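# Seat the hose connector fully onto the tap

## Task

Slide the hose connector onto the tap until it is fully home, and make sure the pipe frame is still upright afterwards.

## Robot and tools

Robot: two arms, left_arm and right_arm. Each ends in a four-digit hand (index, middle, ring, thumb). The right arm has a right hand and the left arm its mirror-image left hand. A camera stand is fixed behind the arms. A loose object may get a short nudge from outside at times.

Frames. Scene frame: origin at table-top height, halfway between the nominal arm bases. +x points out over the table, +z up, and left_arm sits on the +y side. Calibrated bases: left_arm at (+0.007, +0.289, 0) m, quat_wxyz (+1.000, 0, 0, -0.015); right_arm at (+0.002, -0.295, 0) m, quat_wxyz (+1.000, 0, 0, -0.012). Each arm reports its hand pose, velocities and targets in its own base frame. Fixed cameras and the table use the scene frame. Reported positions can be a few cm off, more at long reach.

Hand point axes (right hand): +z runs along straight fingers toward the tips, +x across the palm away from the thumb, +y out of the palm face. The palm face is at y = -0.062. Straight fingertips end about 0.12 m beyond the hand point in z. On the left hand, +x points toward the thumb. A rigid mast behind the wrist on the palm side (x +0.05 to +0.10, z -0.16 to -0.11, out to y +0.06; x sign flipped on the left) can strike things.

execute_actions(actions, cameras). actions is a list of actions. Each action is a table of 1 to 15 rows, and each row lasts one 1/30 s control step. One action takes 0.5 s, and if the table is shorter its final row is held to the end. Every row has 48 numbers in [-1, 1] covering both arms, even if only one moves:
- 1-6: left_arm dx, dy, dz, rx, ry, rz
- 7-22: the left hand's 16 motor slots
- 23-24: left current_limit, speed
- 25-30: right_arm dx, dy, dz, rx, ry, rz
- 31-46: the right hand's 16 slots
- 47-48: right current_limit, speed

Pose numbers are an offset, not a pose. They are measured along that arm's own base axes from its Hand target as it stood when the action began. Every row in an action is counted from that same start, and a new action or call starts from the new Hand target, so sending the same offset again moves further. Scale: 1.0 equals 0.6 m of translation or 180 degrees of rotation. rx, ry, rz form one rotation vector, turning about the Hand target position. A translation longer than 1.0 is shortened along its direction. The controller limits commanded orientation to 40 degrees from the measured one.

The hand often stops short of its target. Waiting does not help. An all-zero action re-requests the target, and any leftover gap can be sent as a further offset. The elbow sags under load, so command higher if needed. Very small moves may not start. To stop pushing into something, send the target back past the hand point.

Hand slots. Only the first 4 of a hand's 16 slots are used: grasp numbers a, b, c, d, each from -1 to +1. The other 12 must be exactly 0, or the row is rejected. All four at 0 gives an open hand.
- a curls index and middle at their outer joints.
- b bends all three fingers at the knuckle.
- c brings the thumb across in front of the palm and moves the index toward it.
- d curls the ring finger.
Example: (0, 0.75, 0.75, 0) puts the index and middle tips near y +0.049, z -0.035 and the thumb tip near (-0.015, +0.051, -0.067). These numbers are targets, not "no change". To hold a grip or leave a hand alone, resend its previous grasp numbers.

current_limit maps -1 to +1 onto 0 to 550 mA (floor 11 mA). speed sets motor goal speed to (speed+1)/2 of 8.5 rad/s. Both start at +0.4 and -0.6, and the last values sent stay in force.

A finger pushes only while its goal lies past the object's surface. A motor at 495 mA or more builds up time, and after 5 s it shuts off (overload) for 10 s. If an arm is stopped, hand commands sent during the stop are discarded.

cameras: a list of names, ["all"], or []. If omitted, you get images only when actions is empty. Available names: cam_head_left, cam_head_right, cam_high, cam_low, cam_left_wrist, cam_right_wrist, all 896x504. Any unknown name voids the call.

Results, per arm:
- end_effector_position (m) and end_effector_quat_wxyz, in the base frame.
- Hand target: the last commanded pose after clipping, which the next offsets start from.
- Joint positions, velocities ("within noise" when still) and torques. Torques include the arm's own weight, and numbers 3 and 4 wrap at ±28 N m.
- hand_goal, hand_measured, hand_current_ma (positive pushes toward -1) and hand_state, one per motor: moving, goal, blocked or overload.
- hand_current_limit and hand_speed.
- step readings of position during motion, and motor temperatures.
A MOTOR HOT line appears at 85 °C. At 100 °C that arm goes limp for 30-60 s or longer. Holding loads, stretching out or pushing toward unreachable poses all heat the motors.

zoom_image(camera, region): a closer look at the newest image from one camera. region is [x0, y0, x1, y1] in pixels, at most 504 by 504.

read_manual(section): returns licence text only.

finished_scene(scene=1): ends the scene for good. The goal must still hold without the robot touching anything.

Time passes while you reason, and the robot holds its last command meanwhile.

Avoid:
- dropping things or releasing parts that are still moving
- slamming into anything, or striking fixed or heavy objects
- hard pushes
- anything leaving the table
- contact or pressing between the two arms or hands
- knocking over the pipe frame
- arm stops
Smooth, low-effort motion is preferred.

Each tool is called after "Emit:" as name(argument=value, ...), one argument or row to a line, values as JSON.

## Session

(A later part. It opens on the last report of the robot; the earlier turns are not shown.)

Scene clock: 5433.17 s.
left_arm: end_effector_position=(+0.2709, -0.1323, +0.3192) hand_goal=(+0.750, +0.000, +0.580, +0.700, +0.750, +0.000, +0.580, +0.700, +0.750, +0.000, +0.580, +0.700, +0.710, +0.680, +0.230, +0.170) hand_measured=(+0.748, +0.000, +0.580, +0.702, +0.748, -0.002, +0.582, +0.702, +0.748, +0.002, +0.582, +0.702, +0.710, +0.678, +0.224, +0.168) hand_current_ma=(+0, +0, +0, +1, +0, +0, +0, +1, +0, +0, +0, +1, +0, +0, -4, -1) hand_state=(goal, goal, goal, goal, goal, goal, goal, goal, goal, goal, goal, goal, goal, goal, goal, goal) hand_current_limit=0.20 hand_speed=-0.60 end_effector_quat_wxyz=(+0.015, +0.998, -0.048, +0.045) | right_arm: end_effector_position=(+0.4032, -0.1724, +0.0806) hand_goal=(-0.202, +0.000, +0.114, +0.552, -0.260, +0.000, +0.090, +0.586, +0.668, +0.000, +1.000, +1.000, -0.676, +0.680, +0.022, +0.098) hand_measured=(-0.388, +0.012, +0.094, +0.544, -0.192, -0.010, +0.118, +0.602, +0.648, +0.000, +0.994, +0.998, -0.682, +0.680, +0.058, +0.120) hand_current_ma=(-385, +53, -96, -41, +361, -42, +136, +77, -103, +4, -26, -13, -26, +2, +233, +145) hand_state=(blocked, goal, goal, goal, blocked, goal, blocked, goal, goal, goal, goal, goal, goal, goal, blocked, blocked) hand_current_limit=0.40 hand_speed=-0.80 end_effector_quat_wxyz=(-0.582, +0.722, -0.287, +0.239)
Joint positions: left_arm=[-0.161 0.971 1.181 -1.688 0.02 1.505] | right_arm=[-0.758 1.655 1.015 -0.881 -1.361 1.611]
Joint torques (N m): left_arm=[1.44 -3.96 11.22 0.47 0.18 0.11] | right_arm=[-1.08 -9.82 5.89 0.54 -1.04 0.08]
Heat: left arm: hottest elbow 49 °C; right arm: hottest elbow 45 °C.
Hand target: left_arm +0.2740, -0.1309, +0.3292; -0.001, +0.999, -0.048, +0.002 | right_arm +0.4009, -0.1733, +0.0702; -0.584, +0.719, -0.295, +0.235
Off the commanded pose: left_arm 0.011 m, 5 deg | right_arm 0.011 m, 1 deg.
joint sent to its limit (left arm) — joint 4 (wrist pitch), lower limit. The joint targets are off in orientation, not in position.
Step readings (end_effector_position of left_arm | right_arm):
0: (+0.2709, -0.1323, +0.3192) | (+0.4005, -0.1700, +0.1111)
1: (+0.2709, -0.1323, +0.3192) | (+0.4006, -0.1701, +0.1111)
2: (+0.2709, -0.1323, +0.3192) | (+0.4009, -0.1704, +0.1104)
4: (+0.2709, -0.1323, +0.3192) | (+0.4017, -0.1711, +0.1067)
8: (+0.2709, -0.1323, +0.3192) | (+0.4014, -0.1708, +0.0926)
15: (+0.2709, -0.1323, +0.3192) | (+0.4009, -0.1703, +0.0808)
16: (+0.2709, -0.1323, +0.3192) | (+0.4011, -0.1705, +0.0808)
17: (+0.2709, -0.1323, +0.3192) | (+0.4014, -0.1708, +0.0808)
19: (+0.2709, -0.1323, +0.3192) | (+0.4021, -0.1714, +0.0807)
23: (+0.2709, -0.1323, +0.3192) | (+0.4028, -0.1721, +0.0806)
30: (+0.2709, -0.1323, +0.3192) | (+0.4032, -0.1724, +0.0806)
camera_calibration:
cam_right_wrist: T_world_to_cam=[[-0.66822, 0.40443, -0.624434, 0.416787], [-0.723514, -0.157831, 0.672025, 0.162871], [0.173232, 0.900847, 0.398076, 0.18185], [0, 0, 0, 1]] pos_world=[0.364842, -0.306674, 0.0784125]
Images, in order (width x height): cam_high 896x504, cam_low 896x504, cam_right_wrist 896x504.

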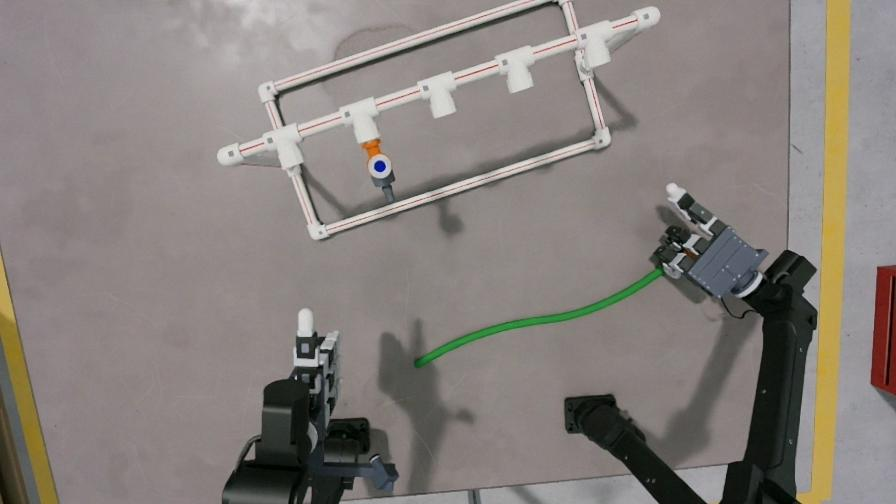

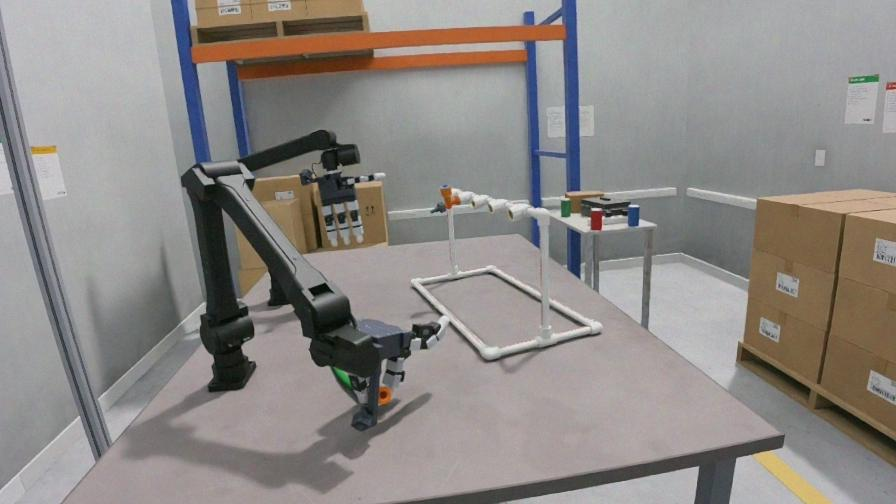

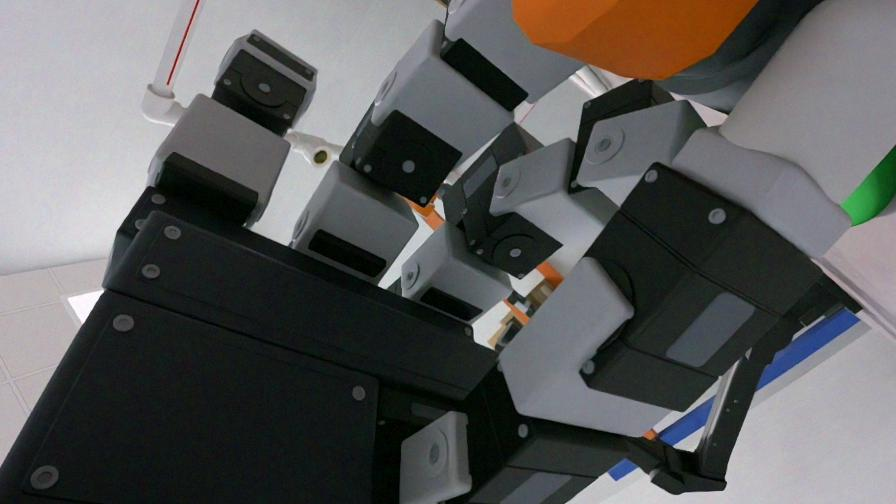

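Emit:
execute_actions(
  actions=[
    [[0,0,0,0,0,0,0,0,0,0,0,0,0,0,0,0,0,0,0,0,0,0,0.2,-0.6,0,0,-0.022,0,0,0,0.25,0.42,0.83,-0.8,0,0,0,0,0,0,0,0,0,0,0,0,0.4,-0.8]],
  ],
  cameras=["cam_low","cam_right_wrist"],
)

Emit:
zoom_image(
  camera="cam_low",
  region=[320, 340, 420, 440],
)

Scene clock: 5440.27 s.
left_arm: end_effector_position=(+0.2709, -0.1323, +0.3192) hand_goal=(+0.750, +0.000, +0.580, +0.700, +0.750, +0.000, +0.580, +0.700, +0.750, +0.000, +0.580, +0.700, +0.710, +0.680, +0.230, +0.170) hand_measured=(+0.748, +0.000, +0.580, +0.702, +0.748, -0.002, +0.582, +0.702, +0.748, +0.002, +0.582, +0.702, +0.710, +0.678, +0.224, +0.168) hand_current_ma=(+0, +0, +0, +1, +0, +0, +0, +1, +0, +0, +0, +1, +0, +0, -4, -1) hand_state=(goal, goal, goal, goal, goal, goal, goal, goal, goal, goal, goal, goal, goal, goal, goal, goal) hand_current_limit=0.20 hand_speed=-0.60 end_effector_quat_wxyz=(+0.015, +0.998, -0.048, +0.045) | right_arm: end_effector_position=(+0.4022, -0.1715, +0.0653) hand_goal=(-0.162, +0.000, +0.104, +0.546, -0.208, +0.000, +0.096, +0.586, +0.712, +0.000, +1.000, +1.000, -0.676, +0.680, +0.022, +0.092) hand_measured=(-0.328, +0.016, +0.084, +0.538, -0.168, -0.014, +0.120, +0.602, +0.692, +0.000, +0.994, +0.998, -0.682, +0.680, +0.044, +0.106) hand_current_ma=(-385, +67, -102, -44, +213, -56, +122, +77, -101, +4, -26, -13, -33, -4, +143, +88) hand_state=(blocked, goal, blocked, goal, blocked, goal, blocked, goal, goal, goal, goal, goal, goal, goal, blocked, goal) hand_current_limit=0.40 hand_speed=-0.80 end_effector_quat_wxyz=(-0.583, +0.721, -0.290, +0.236)
Joint positions: left_arm=[-0.161 0.971 1.181 -1.688 0.02 1.505] | right_arm=[-0.758 1.682 1 -0.845 -1.361 1.612]
Joint torques (N m): left_arm=[1.44 -4.07 11.25 0.39 0.16 0.15] | right_arm=[-1.08 -10.11 5.86 0.5 -1.04 0.02]
Heat: left arm: hottest elbow 49 °C; right arm: hottest elbow 45 °C.
Hand target: left_arm +0.2740, -0.1309, +0.3292; -0.001, +0.999, -0.048, +0.002 | right_arm +0.4009, -0.1733, +0.0569; -0.584, +0.719, -0.295, +0.235
Off the commanded pose: left_arm 0.011 m, 5 deg | right_arm 0.009 m, 1 deg.
joint sent to its limit (left arm) — joint 4 (wrist pitch), lower limit. The joint targets are off in orientation, not in position.
Step readings (end_effector_position of left_arm | right_arm):
0: (+0.2709, -0.1323, +0.3192) | (+0.4032, -0.1725, +0.0806)
1: (+0.2709, -0.1323, +0.3192) | (+0.4031, -0.1723, +0.0805)
2: (+0.2709, -0.1323, +0.3192) | (+0.4030, -0.1723, +0.0797)
4: (+0.2709, -0.1323, +0.3192) | (+0.4031, -0.1724, +0.0773)
8: (+0.2709, -0.1323, +0.3192) | (+0.4025, -0.1718, +0.0695)
15: (+0.2709, -0.1323, +0.3192) | (+0.4022, -0.1715, +0.0653)
camera_calibration:
cam_right_wrist: T_world_to_cam=[[-0.671704, 0.408115, -0.618269, 0.407888], [-0.719626, -0.161254, 0.675378, 0.170227], [0.175933, 0.898576, 0.402005, 0.18557], [0, 0, 0, 1]] pos_world=[0.363832, -0.305764, 0.0626162]
Images, in order (width x height): cam_low 896x504, cam_right_wrist 896x504.

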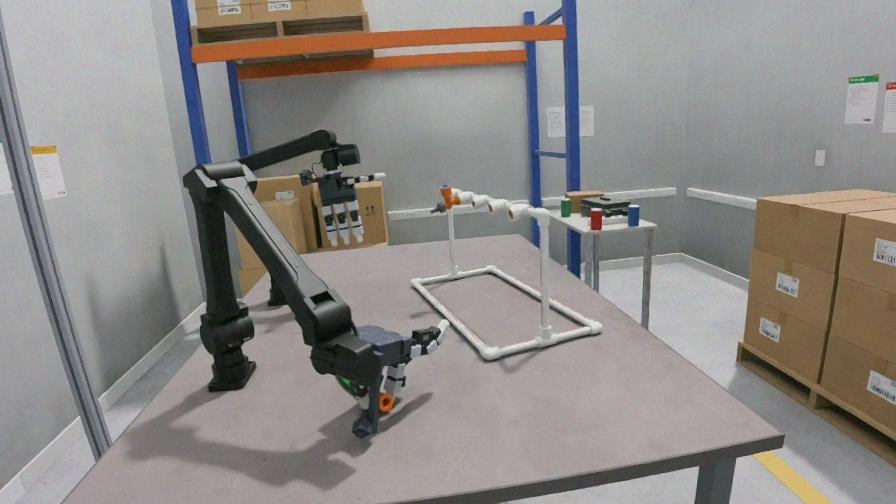

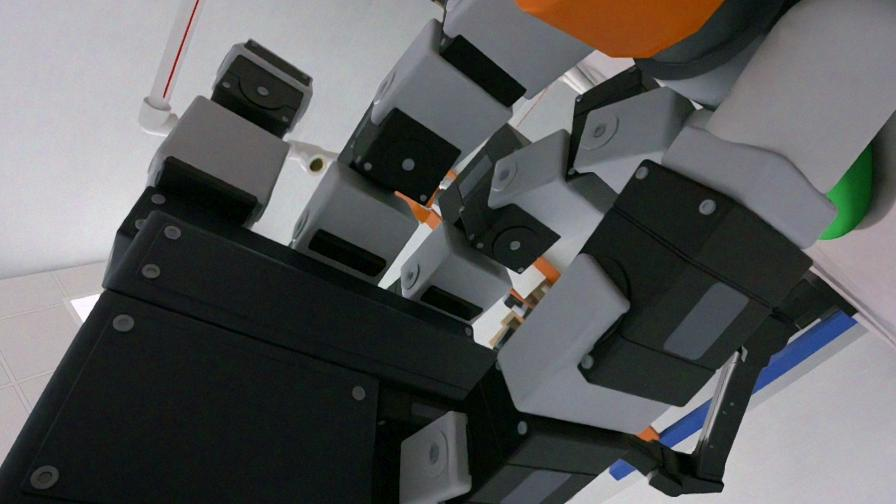

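Scaled by 5.040.

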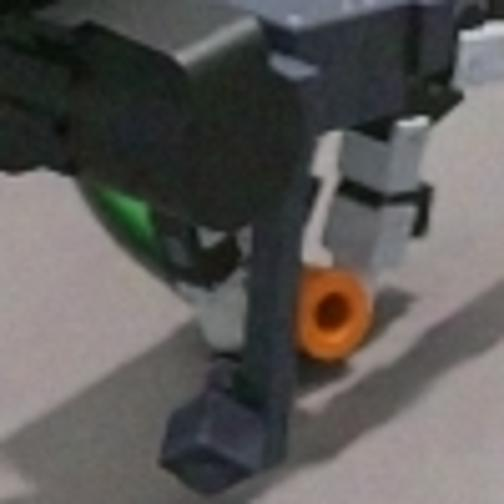

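Emit:
execute_actions(
  actions=[
    [[0,0,0,0,0,0,0,0,0,0,0,0,0,0,0,0,0,0,0,0,0,0,0.2,-0.6,0,0,-0.004,0,0,0,0.25,0.3,0.8,-0.8,0,0,0,0,0,0,0,0,0,0,0,0,0.4,-0.8]],
    [[0,0,0,0,0,0,0,0,0,0,0,0,0,0,0,0,0,0,0,0,0,0,0.2,-0.6,0,0,0.016,0,0,0,0.25,0.1,0.8,-0.8,0,0,0,0,0,0,0,0,0,0,0,0,0.4,-0.8]],
  ],
  cameras=["cam_low","cam_right_wrist","cam_high"],
)

Emit:
zoom_image(
  camera="cam_low",
  region=[320, 340, 420, 440],
)

Scene clock: 5453.07 s.
left_arm: end_effector_position=(+0.2709, -0.1323, +0.3192) hand_goal=(+0.750, +0.000, +0.580, +0.700, +0.750, +0.000, +0.580, +0.700, +0.750, +0.000, +0.580, +0.700, +0.710, +0.680, +0.230, +0.170) hand_measured=(+0.748, +0.000, +0.580, +0.702, +0.748, -0.002, +0.582, +0.702, +0.748, +0.002, +0.582, +0.702, +0.710, +0.678, +0.224, +0.168) hand_current_ma=(+0, +0, +0, +1, +0, +0, +0, +1, +0, +0, +0, +1, +0, +0, -4, -1) hand_state=(goal, goal, goal, goal, goal, goal, goal, goal, goal, goal, goal, goal, goal, goal, goal, goal) hand_current_limit=0.20 hand_speed=-0.60 end_effector_quat_wxyz=(+0.015, +0.998, -0.048, +0.045) | right_arm: end_effector_position=(+0.4028, -0.1714, +0.0660) hand_goal=(+0.280, +0.000, +0.026, +0.482, +0.352, +0.000, +0.160, +0.578, +1.000, +0.000, +1.000, +1.000, -0.624, +0.680, +0.030, +0.032) hand_measured=(-0.236, +0.010, +0.004, +0.472, +0.332, -0.004, +0.158, +0.580, +0.982, +0.000, +0.994, +0.998, -0.632, +0.678, +0.038, +0.036) hand_current_ma=(-385, +39, -112, -53, -99, -14, -14, +13, -99, +4, -26, -13, -45, -10, +46, +30) hand_state=(blocked, goal, blocked, goal, goal, goal, goal, goal, goal, goal, goal, goal, goal, goal, goal, goal) hand_current_limit=0.40 hand_speed=-0.80 end_effector_quat_wxyz=(-0.585, +0.720, -0.290, +0.237)
Joint positions: left_arm=[-0.161 0.971 1.181 -1.688 0.02 1.505] | right_arm=[-0.758 1.682 1 -0.84 -1.365 1.619]
Joint torques (N m): left_arm=[1.38 -4.01 11.37 0.43 0.15 0.16] | right_arm=[-1.03 -11.05 6.3 -0.21 -0.94 0.01]
Heat: left arm: hottest elbow 49 °C; right arm: hottest elbow 44 °C.
Hand target: left_arm +0.2740, -0.1309, +0.3292; -0.001, +0.999, -0.048, +0.002 | right_arm +0.4009, -0.1733, +0.0641; -0.584, +0.719, -0.294, +0.235
Off the commanded pose: left_arm 0.011 m, 5 deg | right_arm 0.003 m, 1 deg.
joint sent to its limit (left arm) — joint 4 (wrist pitch), lower limit. The joint targets are off in orientation, not in position.
Step readings (end_effector_position of left_arm | right_arm):
0: (+0.2709, -0.1323, +0.3192) | (+0.4023, -0.1715, +0.0653)
1: (+0.2709, -0.1323, +0.3192) | (+0.4023, -0.1715, +0.0653)
2: (+0.2709, -0.1323, +0.3192) | (+0.4023, -0.1716, +0.0653)
4: (+0.2709, -0.1323, +0.3192) | (+0.4025, -0.1716, +0.0655)
8: (+0.2709, -0.1323, +0.3192) | (+0.4027, -0.1714, +0.0659)
15: (+0.2709, -0.1323, +0.3192) | (+0.4028, -0.1714, +0.0660)
16: (+0.2709, -0.1323, +0.3192) | (+0.4028, -0.1714, +0.0660)
17: (+0.2709, -0.1323, +0.3192) | (+0.4028, -0.1714, +0.0660)
19: (+0.2709, -0.1323, +0.3192) | (+0.4028, -0.1714, +0.0660)
23: (+0.2709, -0.1323, +0.3192) | (+0.4028, -0.1714, +0.0660)
30: (+0.2709, -0.1323, +0.3192) | (+0.4028, -0.1714, +0.0660)
camera_calibration:
cam_right_wrist: T_world_to_cam=[[-0.670315, 0.411472, -0.61755, 0.408607], [-0.720776, -0.163054, 0.673718, 0.170459], [0.176523, 0.896719, 0.405876, 0.184249], [0, 0, 0, 1]] pos_world=[0.364234, -0.305556, 0.0627118]
Images, in order (width x height): cam_high 896x504, cam_low 896x504, cam_right_wrist 896x504.

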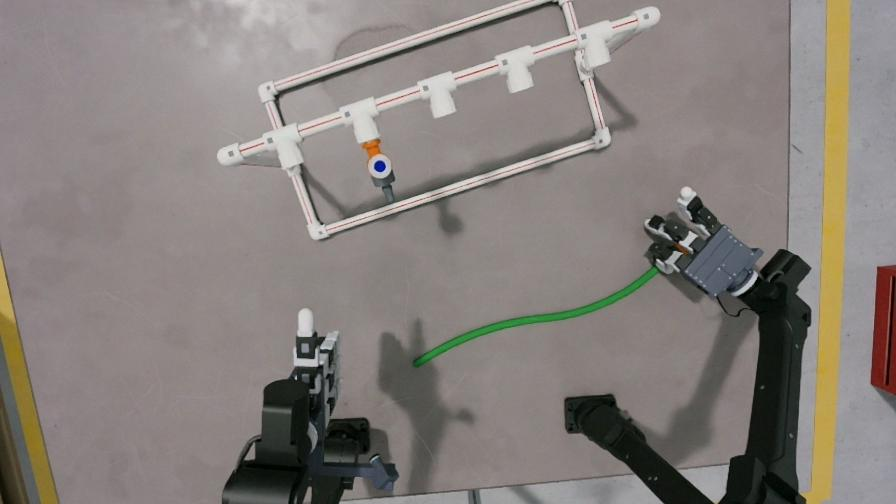

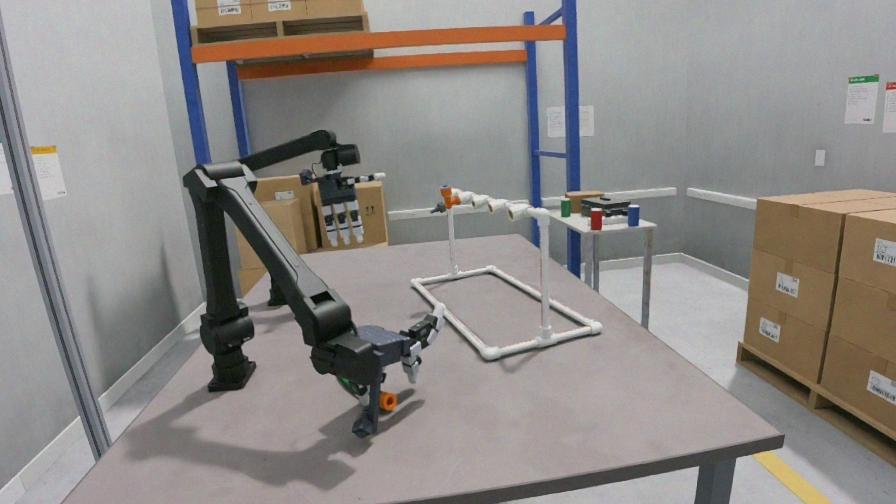

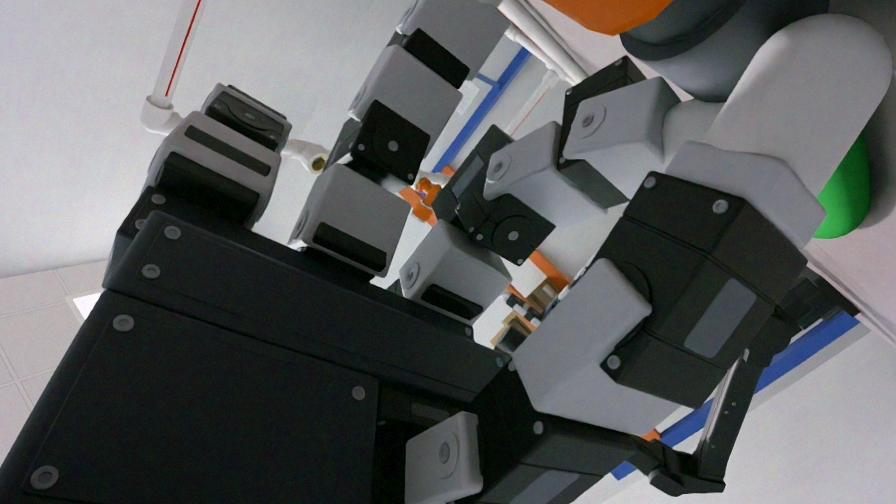

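Scaled by 5.040.

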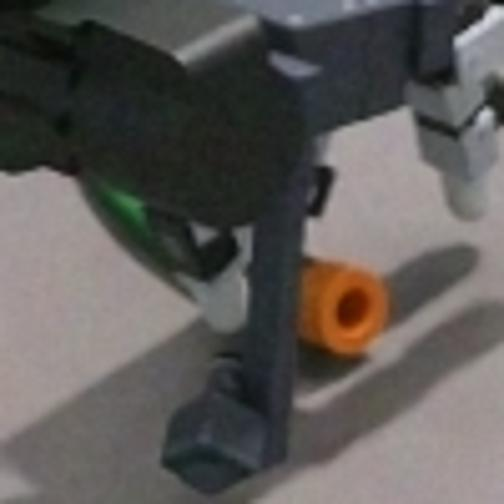

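Emit:
execute_actions(
  actions=[
    [[0,0,0,0,0,0,0,0,0,0,0,0,0,0,0,0,0,0,0,0,0,0,0.2,-0.6,0,0,0.05,0,0,0,0.25,0.1,0.8,-0.8,0,0,0,0,0,0,0,0,0,0,0,0,0.3,-0.8]],
    [[0,0,0,0,0,0,0,0,0,0,0,0,0,0,0,0,0,0,0,0,0,0,0.2,-0.6,0,0,0.04,0,0,0,0.25,0.1,0.8,-0.8,0,0,0,0,0,0,0,0,0,0,0,0,0.3,-0.8]],
  ],
  cameras=["cam_low","cam_right_wrist","cam_high"],
)

Emit:
zoom_image(
  camera="cam_low",
  region=[320, 320, 440, 440],
)

Scene clock: 5464.90 s.
left_arm: end_effector_position=(+0.2709, -0.1323, +0.3192) hand_goal=(+0.750, +0.000, +0.580, +0.700, +0.750, +0.000, +0.580, +0.700, +0.750, +0.000, +0.580, +0.700, +0.710, +0.680, +0.230, +0.170) hand_measured=(+0.748, +0.000, +0.580, +0.702, +0.748, -0.002, +0.582, +0.702, +0.748, +0.002, +0.582, +0.702, +0.710, +0.678, +0.224, +0.168) hand_current_ma=(+0, +0, +0, +1, +0, +0, +0, +1, +0, +0, +0, +1, +0, +0, -4, -1) hand_state=(goal, goal, goal, goal, goal, goal, goal, goal, goal, goal, goal, goal, goal, goal, goal, goal) hand_current_limit=0.20 hand_speed=-0.60 end_effector_quat_wxyz=(+0.015, +0.998, -0.048, +0.045) | right_arm: end_effector_position=(+0.3884, -0.1581, +0.0984) hand_goal=(+0.280, +0.000, +0.026, +0.482, +0.352, +0.000, +0.160, +0.578, +1.000, +0.000, +1.000, +1.000, -0.624, +0.680, +0.030, +0.032) hand_measured=(+0.264, -0.004, +0.024, +0.480, +0.334, -0.004, +0.158, +0.580, +0.982, +0.000, +0.994, +0.998, -0.628, +0.678, +0.032, +0.034) hand_current_ma=(-80, -15, -14, -12, -99, -14, -14, +13, -96, +4, -26, -13, -16, -10, +19, +17) hand_state=(goal, goal, goal, goal, goal, goal, goal, goal, goal, goal, goal, goal, goal, goal, goal, goal) hand_current_limit=0.30 hand_speed=-0.80 end_effector_quat_wxyz=(-0.592, +0.713, -0.308, +0.215)
Joint positions: left_arm=[-0.161 0.971 1.181 -1.688 0.02 1.505] | right_arm=[-0.758 1.61 1.008 -0.976 -1.362 1.623]
Joint torques (N m): left_arm=[1.26 -4.19 11.21 0.42 0.17 0.14] | right_arm=[-1.03 -11.69 10.06 -0.4 -1.06 0.04]
Heat: left arm: hottest elbow 49 °C; right arm: hottest elbow 44 °C.
Hand target: left_arm +0.2740, -0.1309, +0.3292; -0.001, +0.999, -0.048, +0.002 | right_arm +0.4009, -0.1732, +0.1181; -0.584, +0.719, -0.294, +0.235
Off the commanded pose: left_arm 0.011 m, 5 deg | right_arm 0.028 m, 3 deg.
joint sent to its limit (left arm) — joint 4 (wrist pitch), lower limit. The joint targets are off in orientation, not in position.
Step readings (end_effector_position of left_arm | right_arm):
0: (+0.2709, -0.1323, +0.3192) | (+0.4028, -0.1714, +0.0660)
1: (+0.2709, -0.1323, +0.3192) | (+0.4028, -0.1713, +0.0660)
2: (+0.2709, -0.1323, +0.3192) | (+0.4022, -0.1709, +0.0662)
4: (+0.2709, -0.1323, +0.3192) | (+0.4002, -0.1692, +0.0676)
8: (+0.2709, -0.1323, +0.3192) | (+0.3969, -0.1662, +0.0736)
15: (+0.2709, -0.1323, +0.3192) | (+0.3946, -0.1639, +0.0790)
16: (+0.2709, -0.1323, +0.3192) | (+0.3943, -0.1637, +0.0791)
17: (+0.2709, -0.1323, +0.3192) | (+0.3937, -0.1631, +0.0795)
19: (+0.2709, -0.1323, +0.3192) | (+0.3916, -0.1612, +0.0819)
23: (+0.2709, -0.1323, +0.3192) | (+0.3889, -0.1587, +0.0904)
30: (+0.2709, -0.1323, +0.3192) | (+0.3891, -0.1588, +0.0982)
camera_calibration:
cam_right_wrist: T_world_to_cam=[[-0.696801, 0.435339, -0.570043, 0.422902], [-0.689881, -0.189269, 0.698743, 0.121763], [0.196299, 0.880146, 0.432215, 0.148872], [0, 0, 0, 1]] pos_world=[0.349457, -0.292089, 0.0916464]
Images, in order (width x height): cam_high 896x504, cam_low 896x504, cam_right_wrist 896x504.

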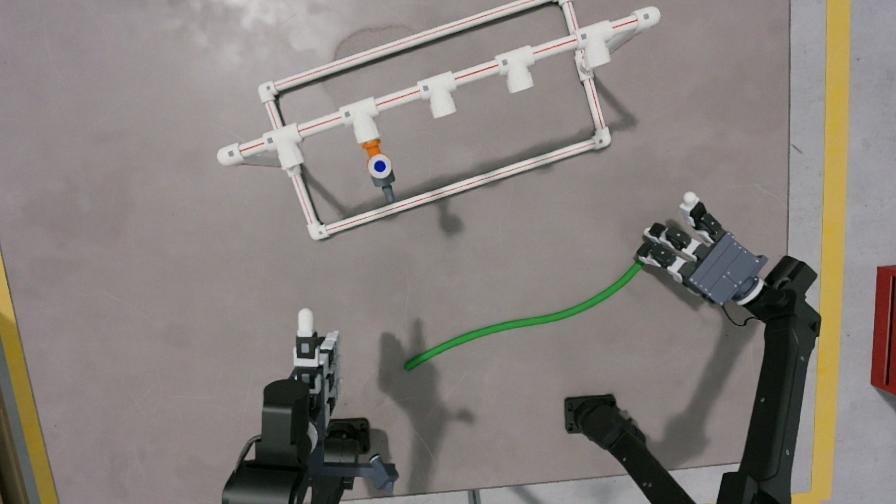

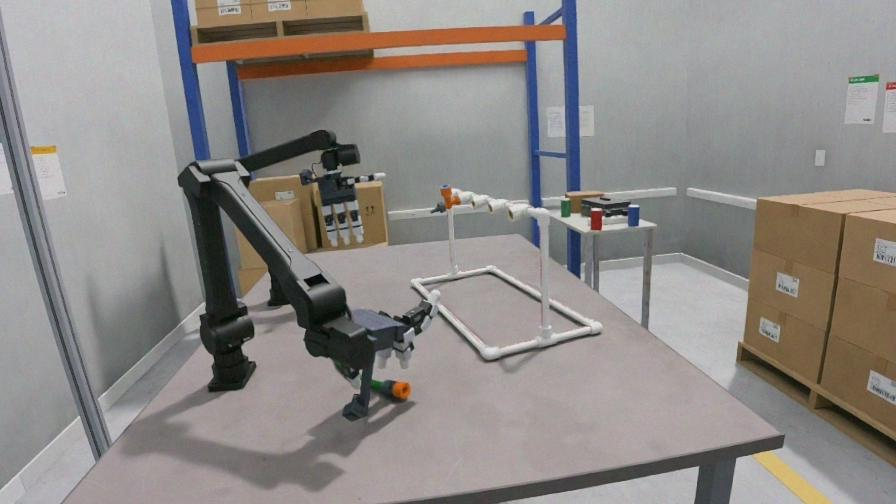

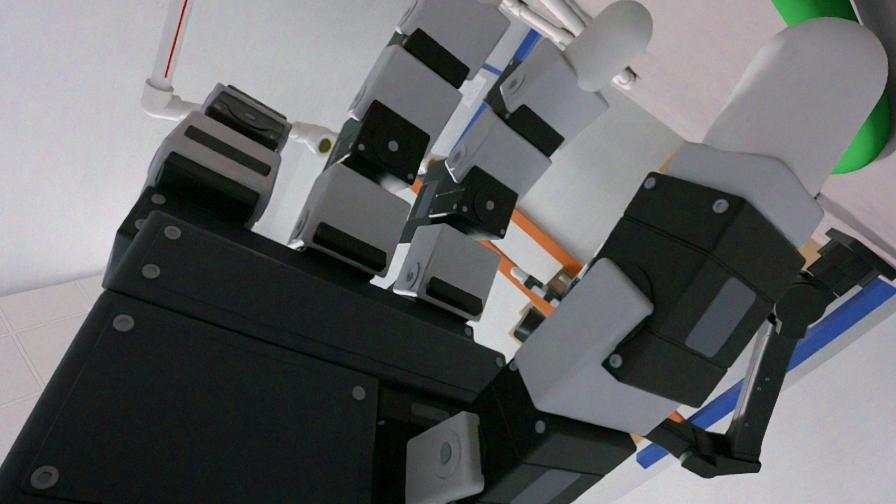

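Scaled by 4.200.

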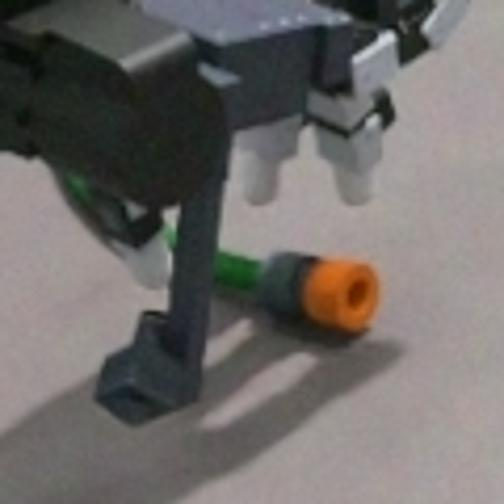

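Emit:
execute_actions(
  actions=[
    [[0,0,0,0,0,0,0,0,0,0,0,0,0,0,0,0,0,0,0,0,0,0,0.2,-0.6,0,0,0.08,0,0,0,0.25,0.1,0.8,-0.8,0,0,0,0,0,0,0,0,0,0,0,0,0.3,-0.8]],
    [[0,0,0,0,0,0,0,0,0,0,0,0,0,0,0,0,0,0,0,0,0,0,0.2,-0.6,-0.09,-0.09,0.04,0,0,0,0.25,0.1,0.8,-0.8,0,0,0,0,0,0,0,0,0,0,0,0,0.3,-0.8]],
  ],
  cameras=["cam_high","cam_low","cam_right_wrist"],
)

Scene clock: 5512.30 s.
left_arm: end_effector_position=(+0.2709, -0.1323, +0.3192) hand_goal=(+0.750, +0.000, +0.580, +0.700, +0.750, +0.000, +0.580, +0.700, +0.750, +0.000, +0.580, +0.700, +0.710, +0.680, +0.230, +0.170) hand_measured=(+0.748, +0.000, +0.580, +0.702, +0.748, -0.002, +0.582, +0.702, +0.748, +0.002, +0.582, +0.702, +0.710, +0.678, +0.224, +0.168) hand_current_ma=(+0, +0, +0, +1, +0, +0, +0, +1, +0, +0, +0, +1, +0, +0, -4, -1) hand_state=(goal, goal, goal, goal, goal, goal, goal, goal, goal, goal, goal, goal, goal, goal, goal, goal) hand_current_limit=0.20 hand_speed=-0.60 end_effector_quat_wxyz=(+0.015, +0.998, -0.048, +0.045) | right_arm: end_effector_position=(+0.3363, -0.2165, +0.1816) hand_goal=(+0.280, +0.000, +0.026, +0.482, +0.352, +0.000, +0.160, +0.578, +1.000, +0.000, +1.000, +1.000, -0.624, +0.680, +0.030, +0.032) hand_measured=(+0.268, -0.004, +0.024, +0.480, +0.336, -0.004, +0.158, +0.580, +0.984, +0.000, +0.994, +0.998, -0.628, +0.678, +0.032, +0.034) hand_current_ma=(-65, -14, -12, -12, -81, -13, -14, +13, -88, +3, -26, -13, -15, -10, +10, +14) hand_state=(goal, goal, goal, goal, goal, goal, goal, goal, goal, goal, goal, goal, goal, goal, goal, goal) hand_current_limit=0.30 hand_speed=-0.80 end_effector_quat_wxyz=(-0.569, +0.712, -0.331, +0.244)
Joint positions: left_arm=[-0.161 0.971 1.181 -1.688 0.02 1.505] | right_arm=[-0.944 1.562 1.192 -1.609 -1.314 1.181]
Joint torques (N m): left_arm=[1.14 -4.13 11.21 0.51 0.15 0.15] | right_arm=[-0.09 -9.35 10.58 -1.11 -0.91 -0.03]
Heat: left arm: hottest elbow 49 °C; right arm: hottest elbow 45 °C.
Hand target: left_arm +0.2740, -0.1309, +0.3292; -0.001, +0.999, -0.048, +0.002 | right_arm +0.3469, -0.2273, +0.1900; -0.584, +0.719, -0.294, +0.235
Off the commanded pose: left_arm 0.011 m, 5 deg | right_arm 0.017 m, 5 deg.
joint sent to its limit (left arm) — joint 4 (wrist pitch), lower limit. The joint targets are off in orientation, not in position.
Step readings (end_effector_position of left_arm | right_arm):
0: (+0.2709, -0.1323, +0.3192) | (+0.3884, -0.1581, +0.0984)
1: (+0.2709, -0.1323, +0.3192) | (+0.3884, -0.1581, +0.0985)
2: (+0.2709, -0.1323, +0.3192) | (+0.3880, -0.1578, +0.0995)
4: (+0.2709, -0.1323, +0.3192) | (+0.3863, -0.1564, +0.1052)
8: (+0.2709, -0.1323, +0.3192) | (+0.3872, -0.1572, +0.1276)
15: (+0.2709, -0.1323, +0.3192) | (+0.3920, -0.1616, +0.1506)
16: (+0.2709, -0.1323, +0.3192) | (+0.3913, -0.1612, +0.1507)
17: (+0.2709, -0.1323, +0.3192) | (+0.3877, -0.1627, +0.1507)
19: (+0.2709, -0.1323, +0.3192) | (+0.3757, -0.1663, +0.1517)
23: (+0.2709, -0.1323, +0.3192) | (+0.3461, -0.1917, +0.1573)
30: (+0.2709, -0.1323, +0.3192) | (+0.3338, -0.2127, +0.1830)
camera_calibration:
cam_right_wrist: T_world_to_cam=[[-0.661515, 0.465361, -0.588079, 0.457361], [-0.701933, -0.10818, 0.70398, 0.0372764], [0.263986, 0.878485, 0.398215, 0.157592], [0, 0, 0, 1]] pos_world=[0.287115, -0.347248, 0.179967]
Images, in order (width x height): cam_high 896x504, cam_low 896x504, cam_right_wrist 896x504.

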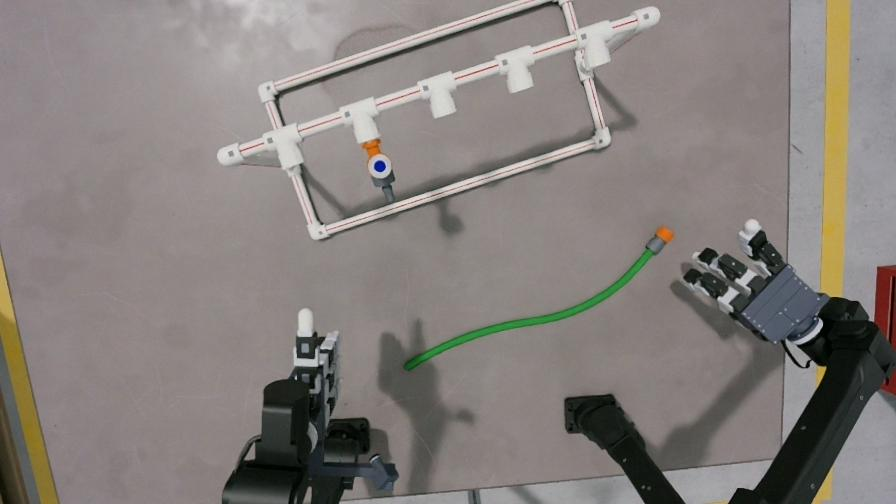

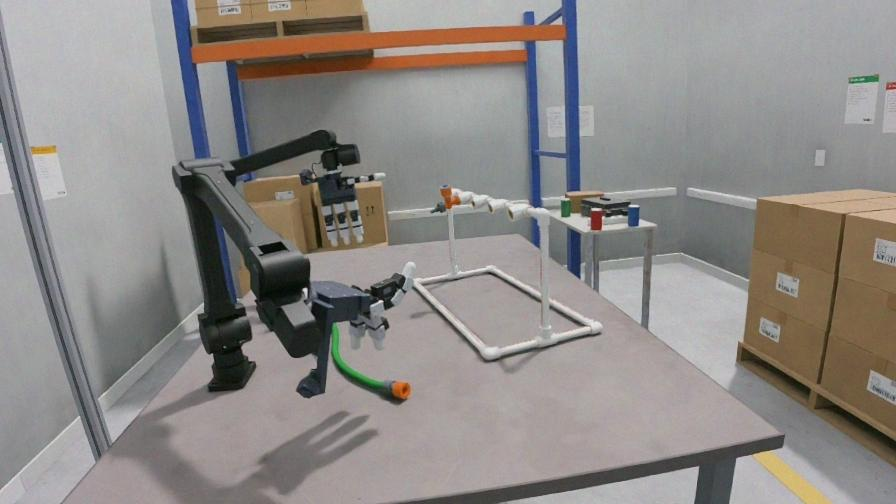

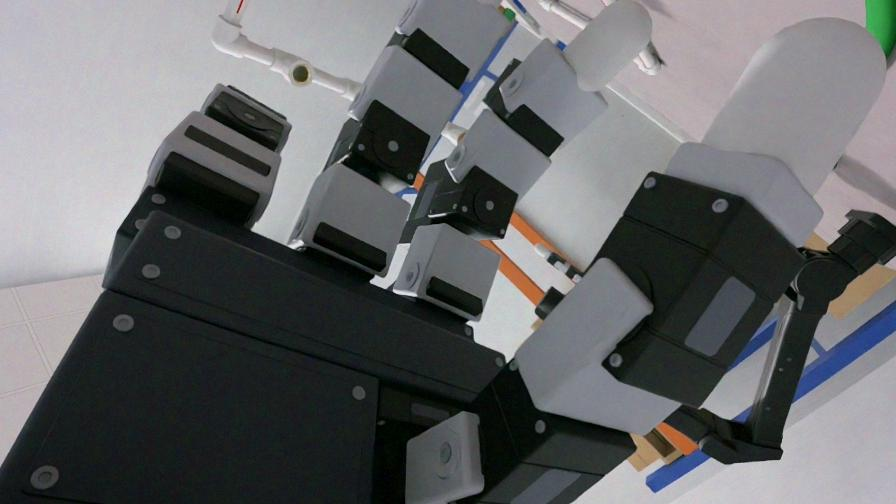

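Emit:
zoom_image(
  camera="cam_high",
  region=[590, 190, 730, 290],
)

Emit:
zoom_image(
  camera="cam_low",
  region=[350, 350, 450, 420],
)

Scaled by 3.600.

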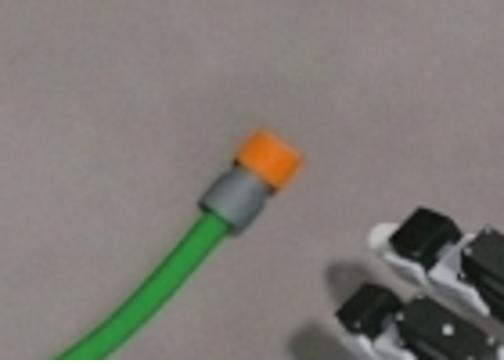

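Scaled by 5.040.

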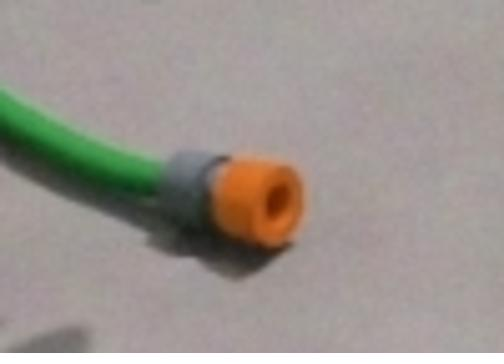

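Emit:
execute_actions(
  actions=[
    [[0,0,0,0,0,0,0,0,0,0,0,0,0,0,0,0,0,0,0,0,0,0,0.2,-0.6,0.075,0.095,-0.05,0,0,0,0.25,0.1,0.8,-0.8,0,0,0,0,0,0,0,0,0,0,0,0,0.3,-0.8]],
    [[0,0,0,0,0,0,0,0,0,0,0,0,0,0,0,0,0,0,0,0,0,0,0.2,-0.6,0.06,0.075,-0.035,0,0,0,0.0,0.05,0.82,-0.8,0,0,0,0,0,0,0,0,0,0,0,0,0.3,-0.8]],
  ],
  cameras=["cam_high","cam_low"],
)

Scene clock: 5609.10 s.
left_arm: end_effector_position=(+0.2709, -0.1323, +0.3192) hand_goal=(+0.750, +0.000, +0.580, +0.700, +0.750, +0.000, +0.580, +0.700, +0.750, +0.000, +0.580, +0.700, +0.710, +0.680, +0.230, +0.170) hand_measured=(+0.748, +0.000, +0.580, +0.702, +0.748, -0.002, +0.582, +0.702, +0.748, +0.002, +0.582, +0.702, +0.710, +0.678, +0.224, +0.168) hand_current_ma=(+0, +0, +0, +1, +0, +0, +0, +1, +0, +0, +0, +1, +0, +0, -4, -1) hand_state=(goal, goal, goal, goal, goal, goal, goal, goal, goal, goal, goal, goal, goal, goal, goal, goal) hand_current_limit=0.20 hand_speed=-0.60 end_effector_quat_wxyz=(+0.015, +0.998, -0.048, +0.045) | right_arm: end_effector_position=(+0.4290, -0.1253, +0.1352) hand_goal=(+0.316, +0.000, +0.224, +0.710, +0.502, +0.000, +0.570, +0.946, +1.000, +0.000, +1.000, +1.000, -0.684, +0.680, +0.026, +0.058) hand_measured=(+0.300, -0.002, +0.220, +0.708, +0.480, -0.002, +0.564, +0.942, +0.984, +0.000, +0.994, +0.998, -0.682, +0.678, +0.028, +0.056) hand_current_ma=(-87, -11, -22, -14, -116, -11, -34, -17, -82, +3, -26, -13, +14, -10, +14, -10) hand_state=(goal, goal, goal, goal, blocked, goal, goal, goal, goal, goal, goal, goal, goal, goal, goal, goal) hand_current_limit=0.30 hand_speed=-0.80 end_effector_quat_wxyz=(-0.604, +0.724, -0.267, +0.202)
Joint positions: left_arm=[-0.161 0.971 1.181 -1.688 0.02 1.505] | right_arm=[-0.638 1.572 1.064 -0.864 -1.376 1.805]
Joint torques (N m): left_arm=[1.32 -3.96 11.33 0.42 0.15 0.16] | right_arm=[-0.79 -12.16 6.8 0.69 -1.02 0.11]
Heat: left arm: hottest elbow 49 °C; right arm: hottest elbow 47 °C.
Hand target: left_arm +0.2740, -0.1309, +0.3292; -0.001, +0.999, -0.048, +0.002 | right_arm +0.4279, -0.1251, +0.1391; -0.584, +0.719, -0.294, +0.235
Off the commanded pose: left_arm 0.011 m, 5 deg | right_arm 0.004 m, 5 deg.
joint sent to its limit (left arm) — joint 4 (wrist pitch), lower limit. The joint targets are off in orientation, not in position.
Step readings (end_effector_position of left_arm | right_arm):
0: (+0.2709, -0.1323, +0.3192) | (+0.3363, -0.2166, +0.1816)
1: (+0.2709, -0.1323, +0.3192) | (+0.3366, -0.2163, +0.1817)
2: (+0.2709, -0.1323, +0.3192) | (+0.3399, -0.2147, +0.1822)
4: (+0.2709, -0.1323, +0.3192) | (+0.3527, -0.2119, +0.1827)
8: (+0.2709, -0.1323, +0.3192) | (+0.3789, -0.1860, +0.1768)
15: (+0.2709, -0.1323, +0.3192) | (+0.3933, -0.1682, +0.1675)
16: (+0.2709, -0.1323, +0.3192) | (+0.3941, -0.1688, +0.1668)
17: (+0.2709, -0.1323, +0.3192) | (+0.3963, -0.1686, +0.1662)
19: (+0.2709, -0.1323, +0.3192) | (+0.4028, -0.1654, +0.1635)
23: (+0.2709, -0.1323, +0.3192) | (+0.4184, -0.1422, +0.1541)
30: (+0.2709, -0.1323, +0.3192) | (+0.4304, -0.1259, +0.1423)
Images, in order (width x height): cam_high 896x504, cam_low 896x504.

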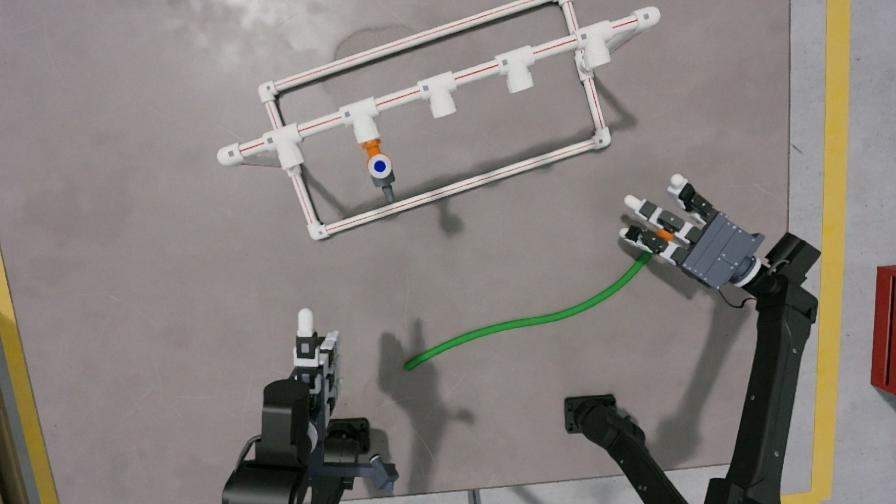

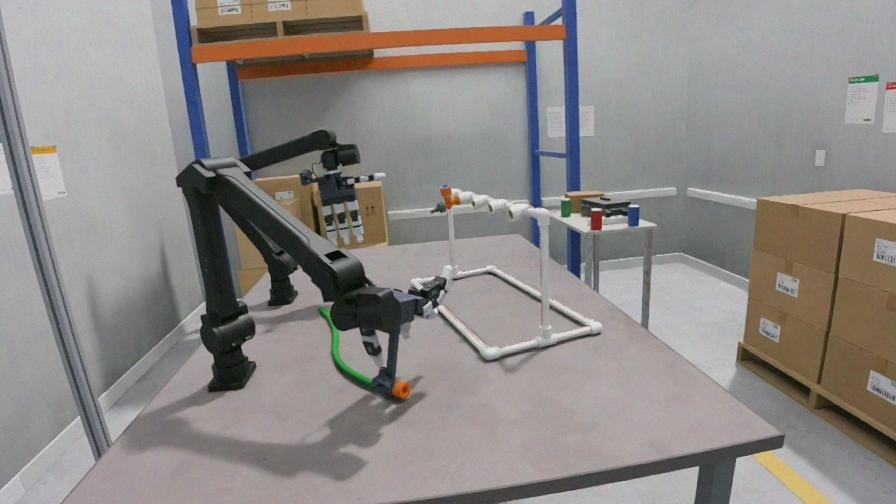

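Emit:
execute_actions(
  actions=[
    [[0,0,0,0,0,0,0,0,0,0,0,0,0,0,0,0,0,0,0,0,0,0,0.2,-0.6,-0.01,-0.002,-0.07,0,0,-0.022,0.0,0.05,0.82,-0.8,0,0,0,0,0,0,0,0,0,0,0,0,0.3,-0.8]],
    [[0,0,0,0,0,0,0,0,0,0,0,0,0,0,0,0,0,0,0,0,0,0,0.2,-0.6,0.0,0.0,-0.05,0,0,0,0.0,0.05,0.82,-0.8,0,0,0,0,0,0,0,0,0,0,0,0,0.3,-0.8]],
  ],
  cameras=["cam_high","cam_low","cam_right_wrist"],
)

Scene clock: 5618.40 s.
left_arm: end_effector_position=(+0.2709, -0.1323, +0.3192) hand_goal=(+0.750, +0.000, +0.580, +0.700, +0.750, +0.000, +0.580, +0.700, +0.750, +0.000, +0.580, +0.700, +0.710, +0.680, +0.230, +0.170) hand_measured=(+0.748, +0.000, +0.580, +0.702, +0.748, -0.002, +0.582, +0.702, +0.748, +0.002, +0.582, +0.702, +0.710, +0.678, +0.224, +0.168) hand_current_ma=(+0, +0, +0, +1, +0, +0, +0, +1, +0, +0, +0, +1, +0, +0, -4, -1) hand_state=(goal, goal, goal, goal, goal, goal, goal, goal, goal, goal, goal, goal, goal, goal, goal, goal) hand_current_limit=0.20 hand_speed=-0.60 end_effector_quat_wxyz=(+0.015, +0.998, -0.048, +0.045) | right_arm: end_effector_position=(+0.4233, -0.1254, +0.0769) hand_goal=(+0.316, +0.000, +0.224, +0.710, +0.502, +0.000, +0.570, +0.946, +1.000, +0.000, +1.000, +1.000, -0.684, +0.680, +0.026, +0.058) hand_measured=(+0.302, -0.002, +0.220, +0.708, +0.482, -0.002, +0.564, +0.942, +0.984, +0.000, +0.994, +0.998, -0.682, +0.678, +0.028, +0.056) hand_current_ma=(-78, -11, -21, -13, -106, -11, -30, -17, -80, +3, -26, -13, +10, -10, +14, -10) hand_state=(goal, goal, goal, goal, blocked, goal, goal, goal, goal, goal, goal, goal, goal, goal, goal, goal) hand_current_limit=0.30 hand_speed=-0.80 end_effector_quat_wxyz=(-0.577, +0.728, -0.285, +0.238)
Joint positions: left_arm=[-0.161 0.971 1.181 -1.688 0.02 1.505] | right_arm=[-0.638 1.568 0.868 -0.365 -1.314 2.074]
Joint torques (N m): left_arm=[1.61 -4.01 11.37 0.43 0.17 0.13] | right_arm=[-1.08 -8.76 6.31 1.22 -0.9 0.11]
Heat: left arm: hottest elbow 49 °C; right arm: hottest elbow 47 °C.
Hand target: left_arm +0.2740, -0.1309, +0.3292; -0.001, +0.999, -0.048, +0.002 | right_arm +0.4219, -0.1263, +0.0671; -0.575, +0.708, -0.319, +0.255
Off the commanded pose: left_arm 0.011 m, 5 deg | right_arm 0.010 m, 5 deg.
joint sent to its limit (left arm) — joint 4 (wrist pitch), lower limit. The joint targets are off in orientation, not in position.
joint sent to its limit (right arm) — joint 6 (wrist roll), upper limit. The joint targets are off in orientation, not in position.
Step readings (end_effector_position of left_arm | right_arm):
0: (+0.2709, -0.1323, +0.3192) | (+0.4290, -0.1252, +0.1353)
1: (+0.2709, -0.1323, +0.3192) | (+0.4290, -0.1253, +0.1350)
2: (+0.2709, -0.1323, +0.3192) | (+0.4297, -0.1259, +0.1330)
4: (+0.2709, -0.1323, +0.3192) | (+0.4304, -0.1274, +0.1237)
8: (+0.2709, -0.1323, +0.3192) | (+0.4235, -0.1242, +0.1003)
15: (+0.2709, -0.1323, +0.3192) | (+0.4223, -0.1240, +0.0868)
16: (+0.2709, -0.1323, +0.3192) | (+0.4225, -0.1242, +0.0868)
17: (+0.2709, -0.1323, +0.3192) | (+0.4232, -0.1246, +0.0866)
19: (+0.2709, -0.1323, +0.3192) | (+0.4248, -0.1261, +0.0843)
23: (+0.2709, -0.1323, +0.3192) | (+0.4230, -0.1251, +0.0786)
30: (+0.2709, -0.1323, +0.3192) | (+0.4231, -0.1252, +0.0768)
camera_calibration:
cam_right_wrist: T_world_to_cam=[[-0.673805, 0.391858, -0.626446, 0.409819], [-0.718892, -0.15165, 0.678378, 0.185697], [0.170827, 0.907441, 0.383885, 0.140478], [0, 0, 0, 1]] pos_world=[0.385636, -0.259905, 0.0768297]
Images, in order (width x height): cam_high 896x504, cam_low 896x504, cam_right_wrist 896x504.

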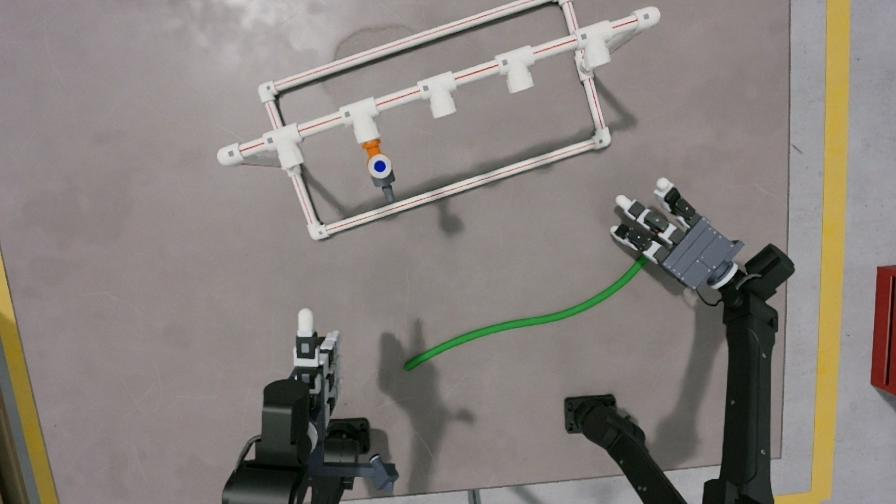

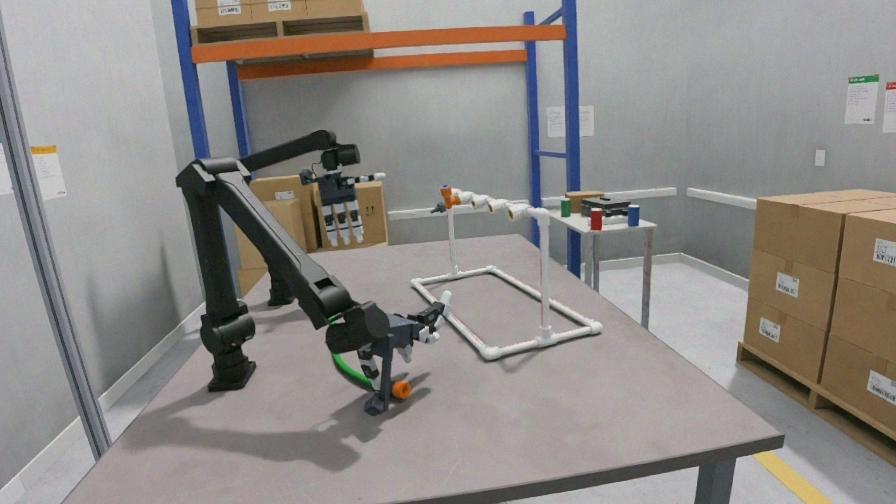

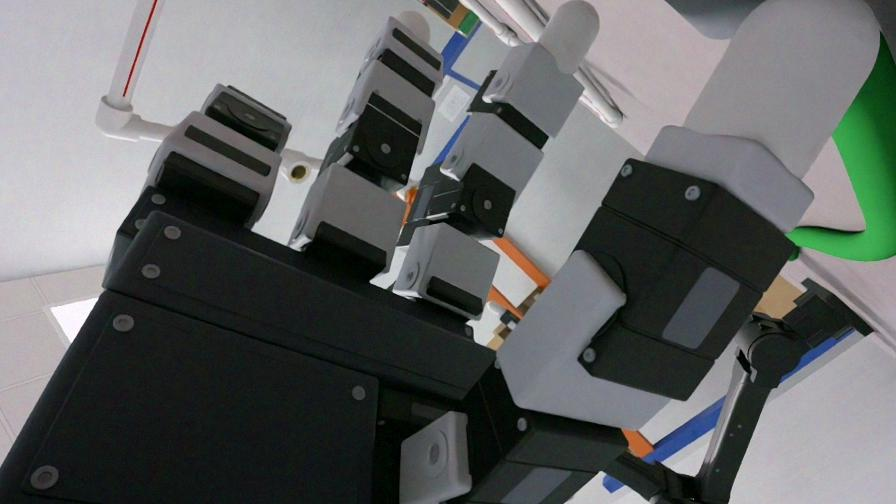

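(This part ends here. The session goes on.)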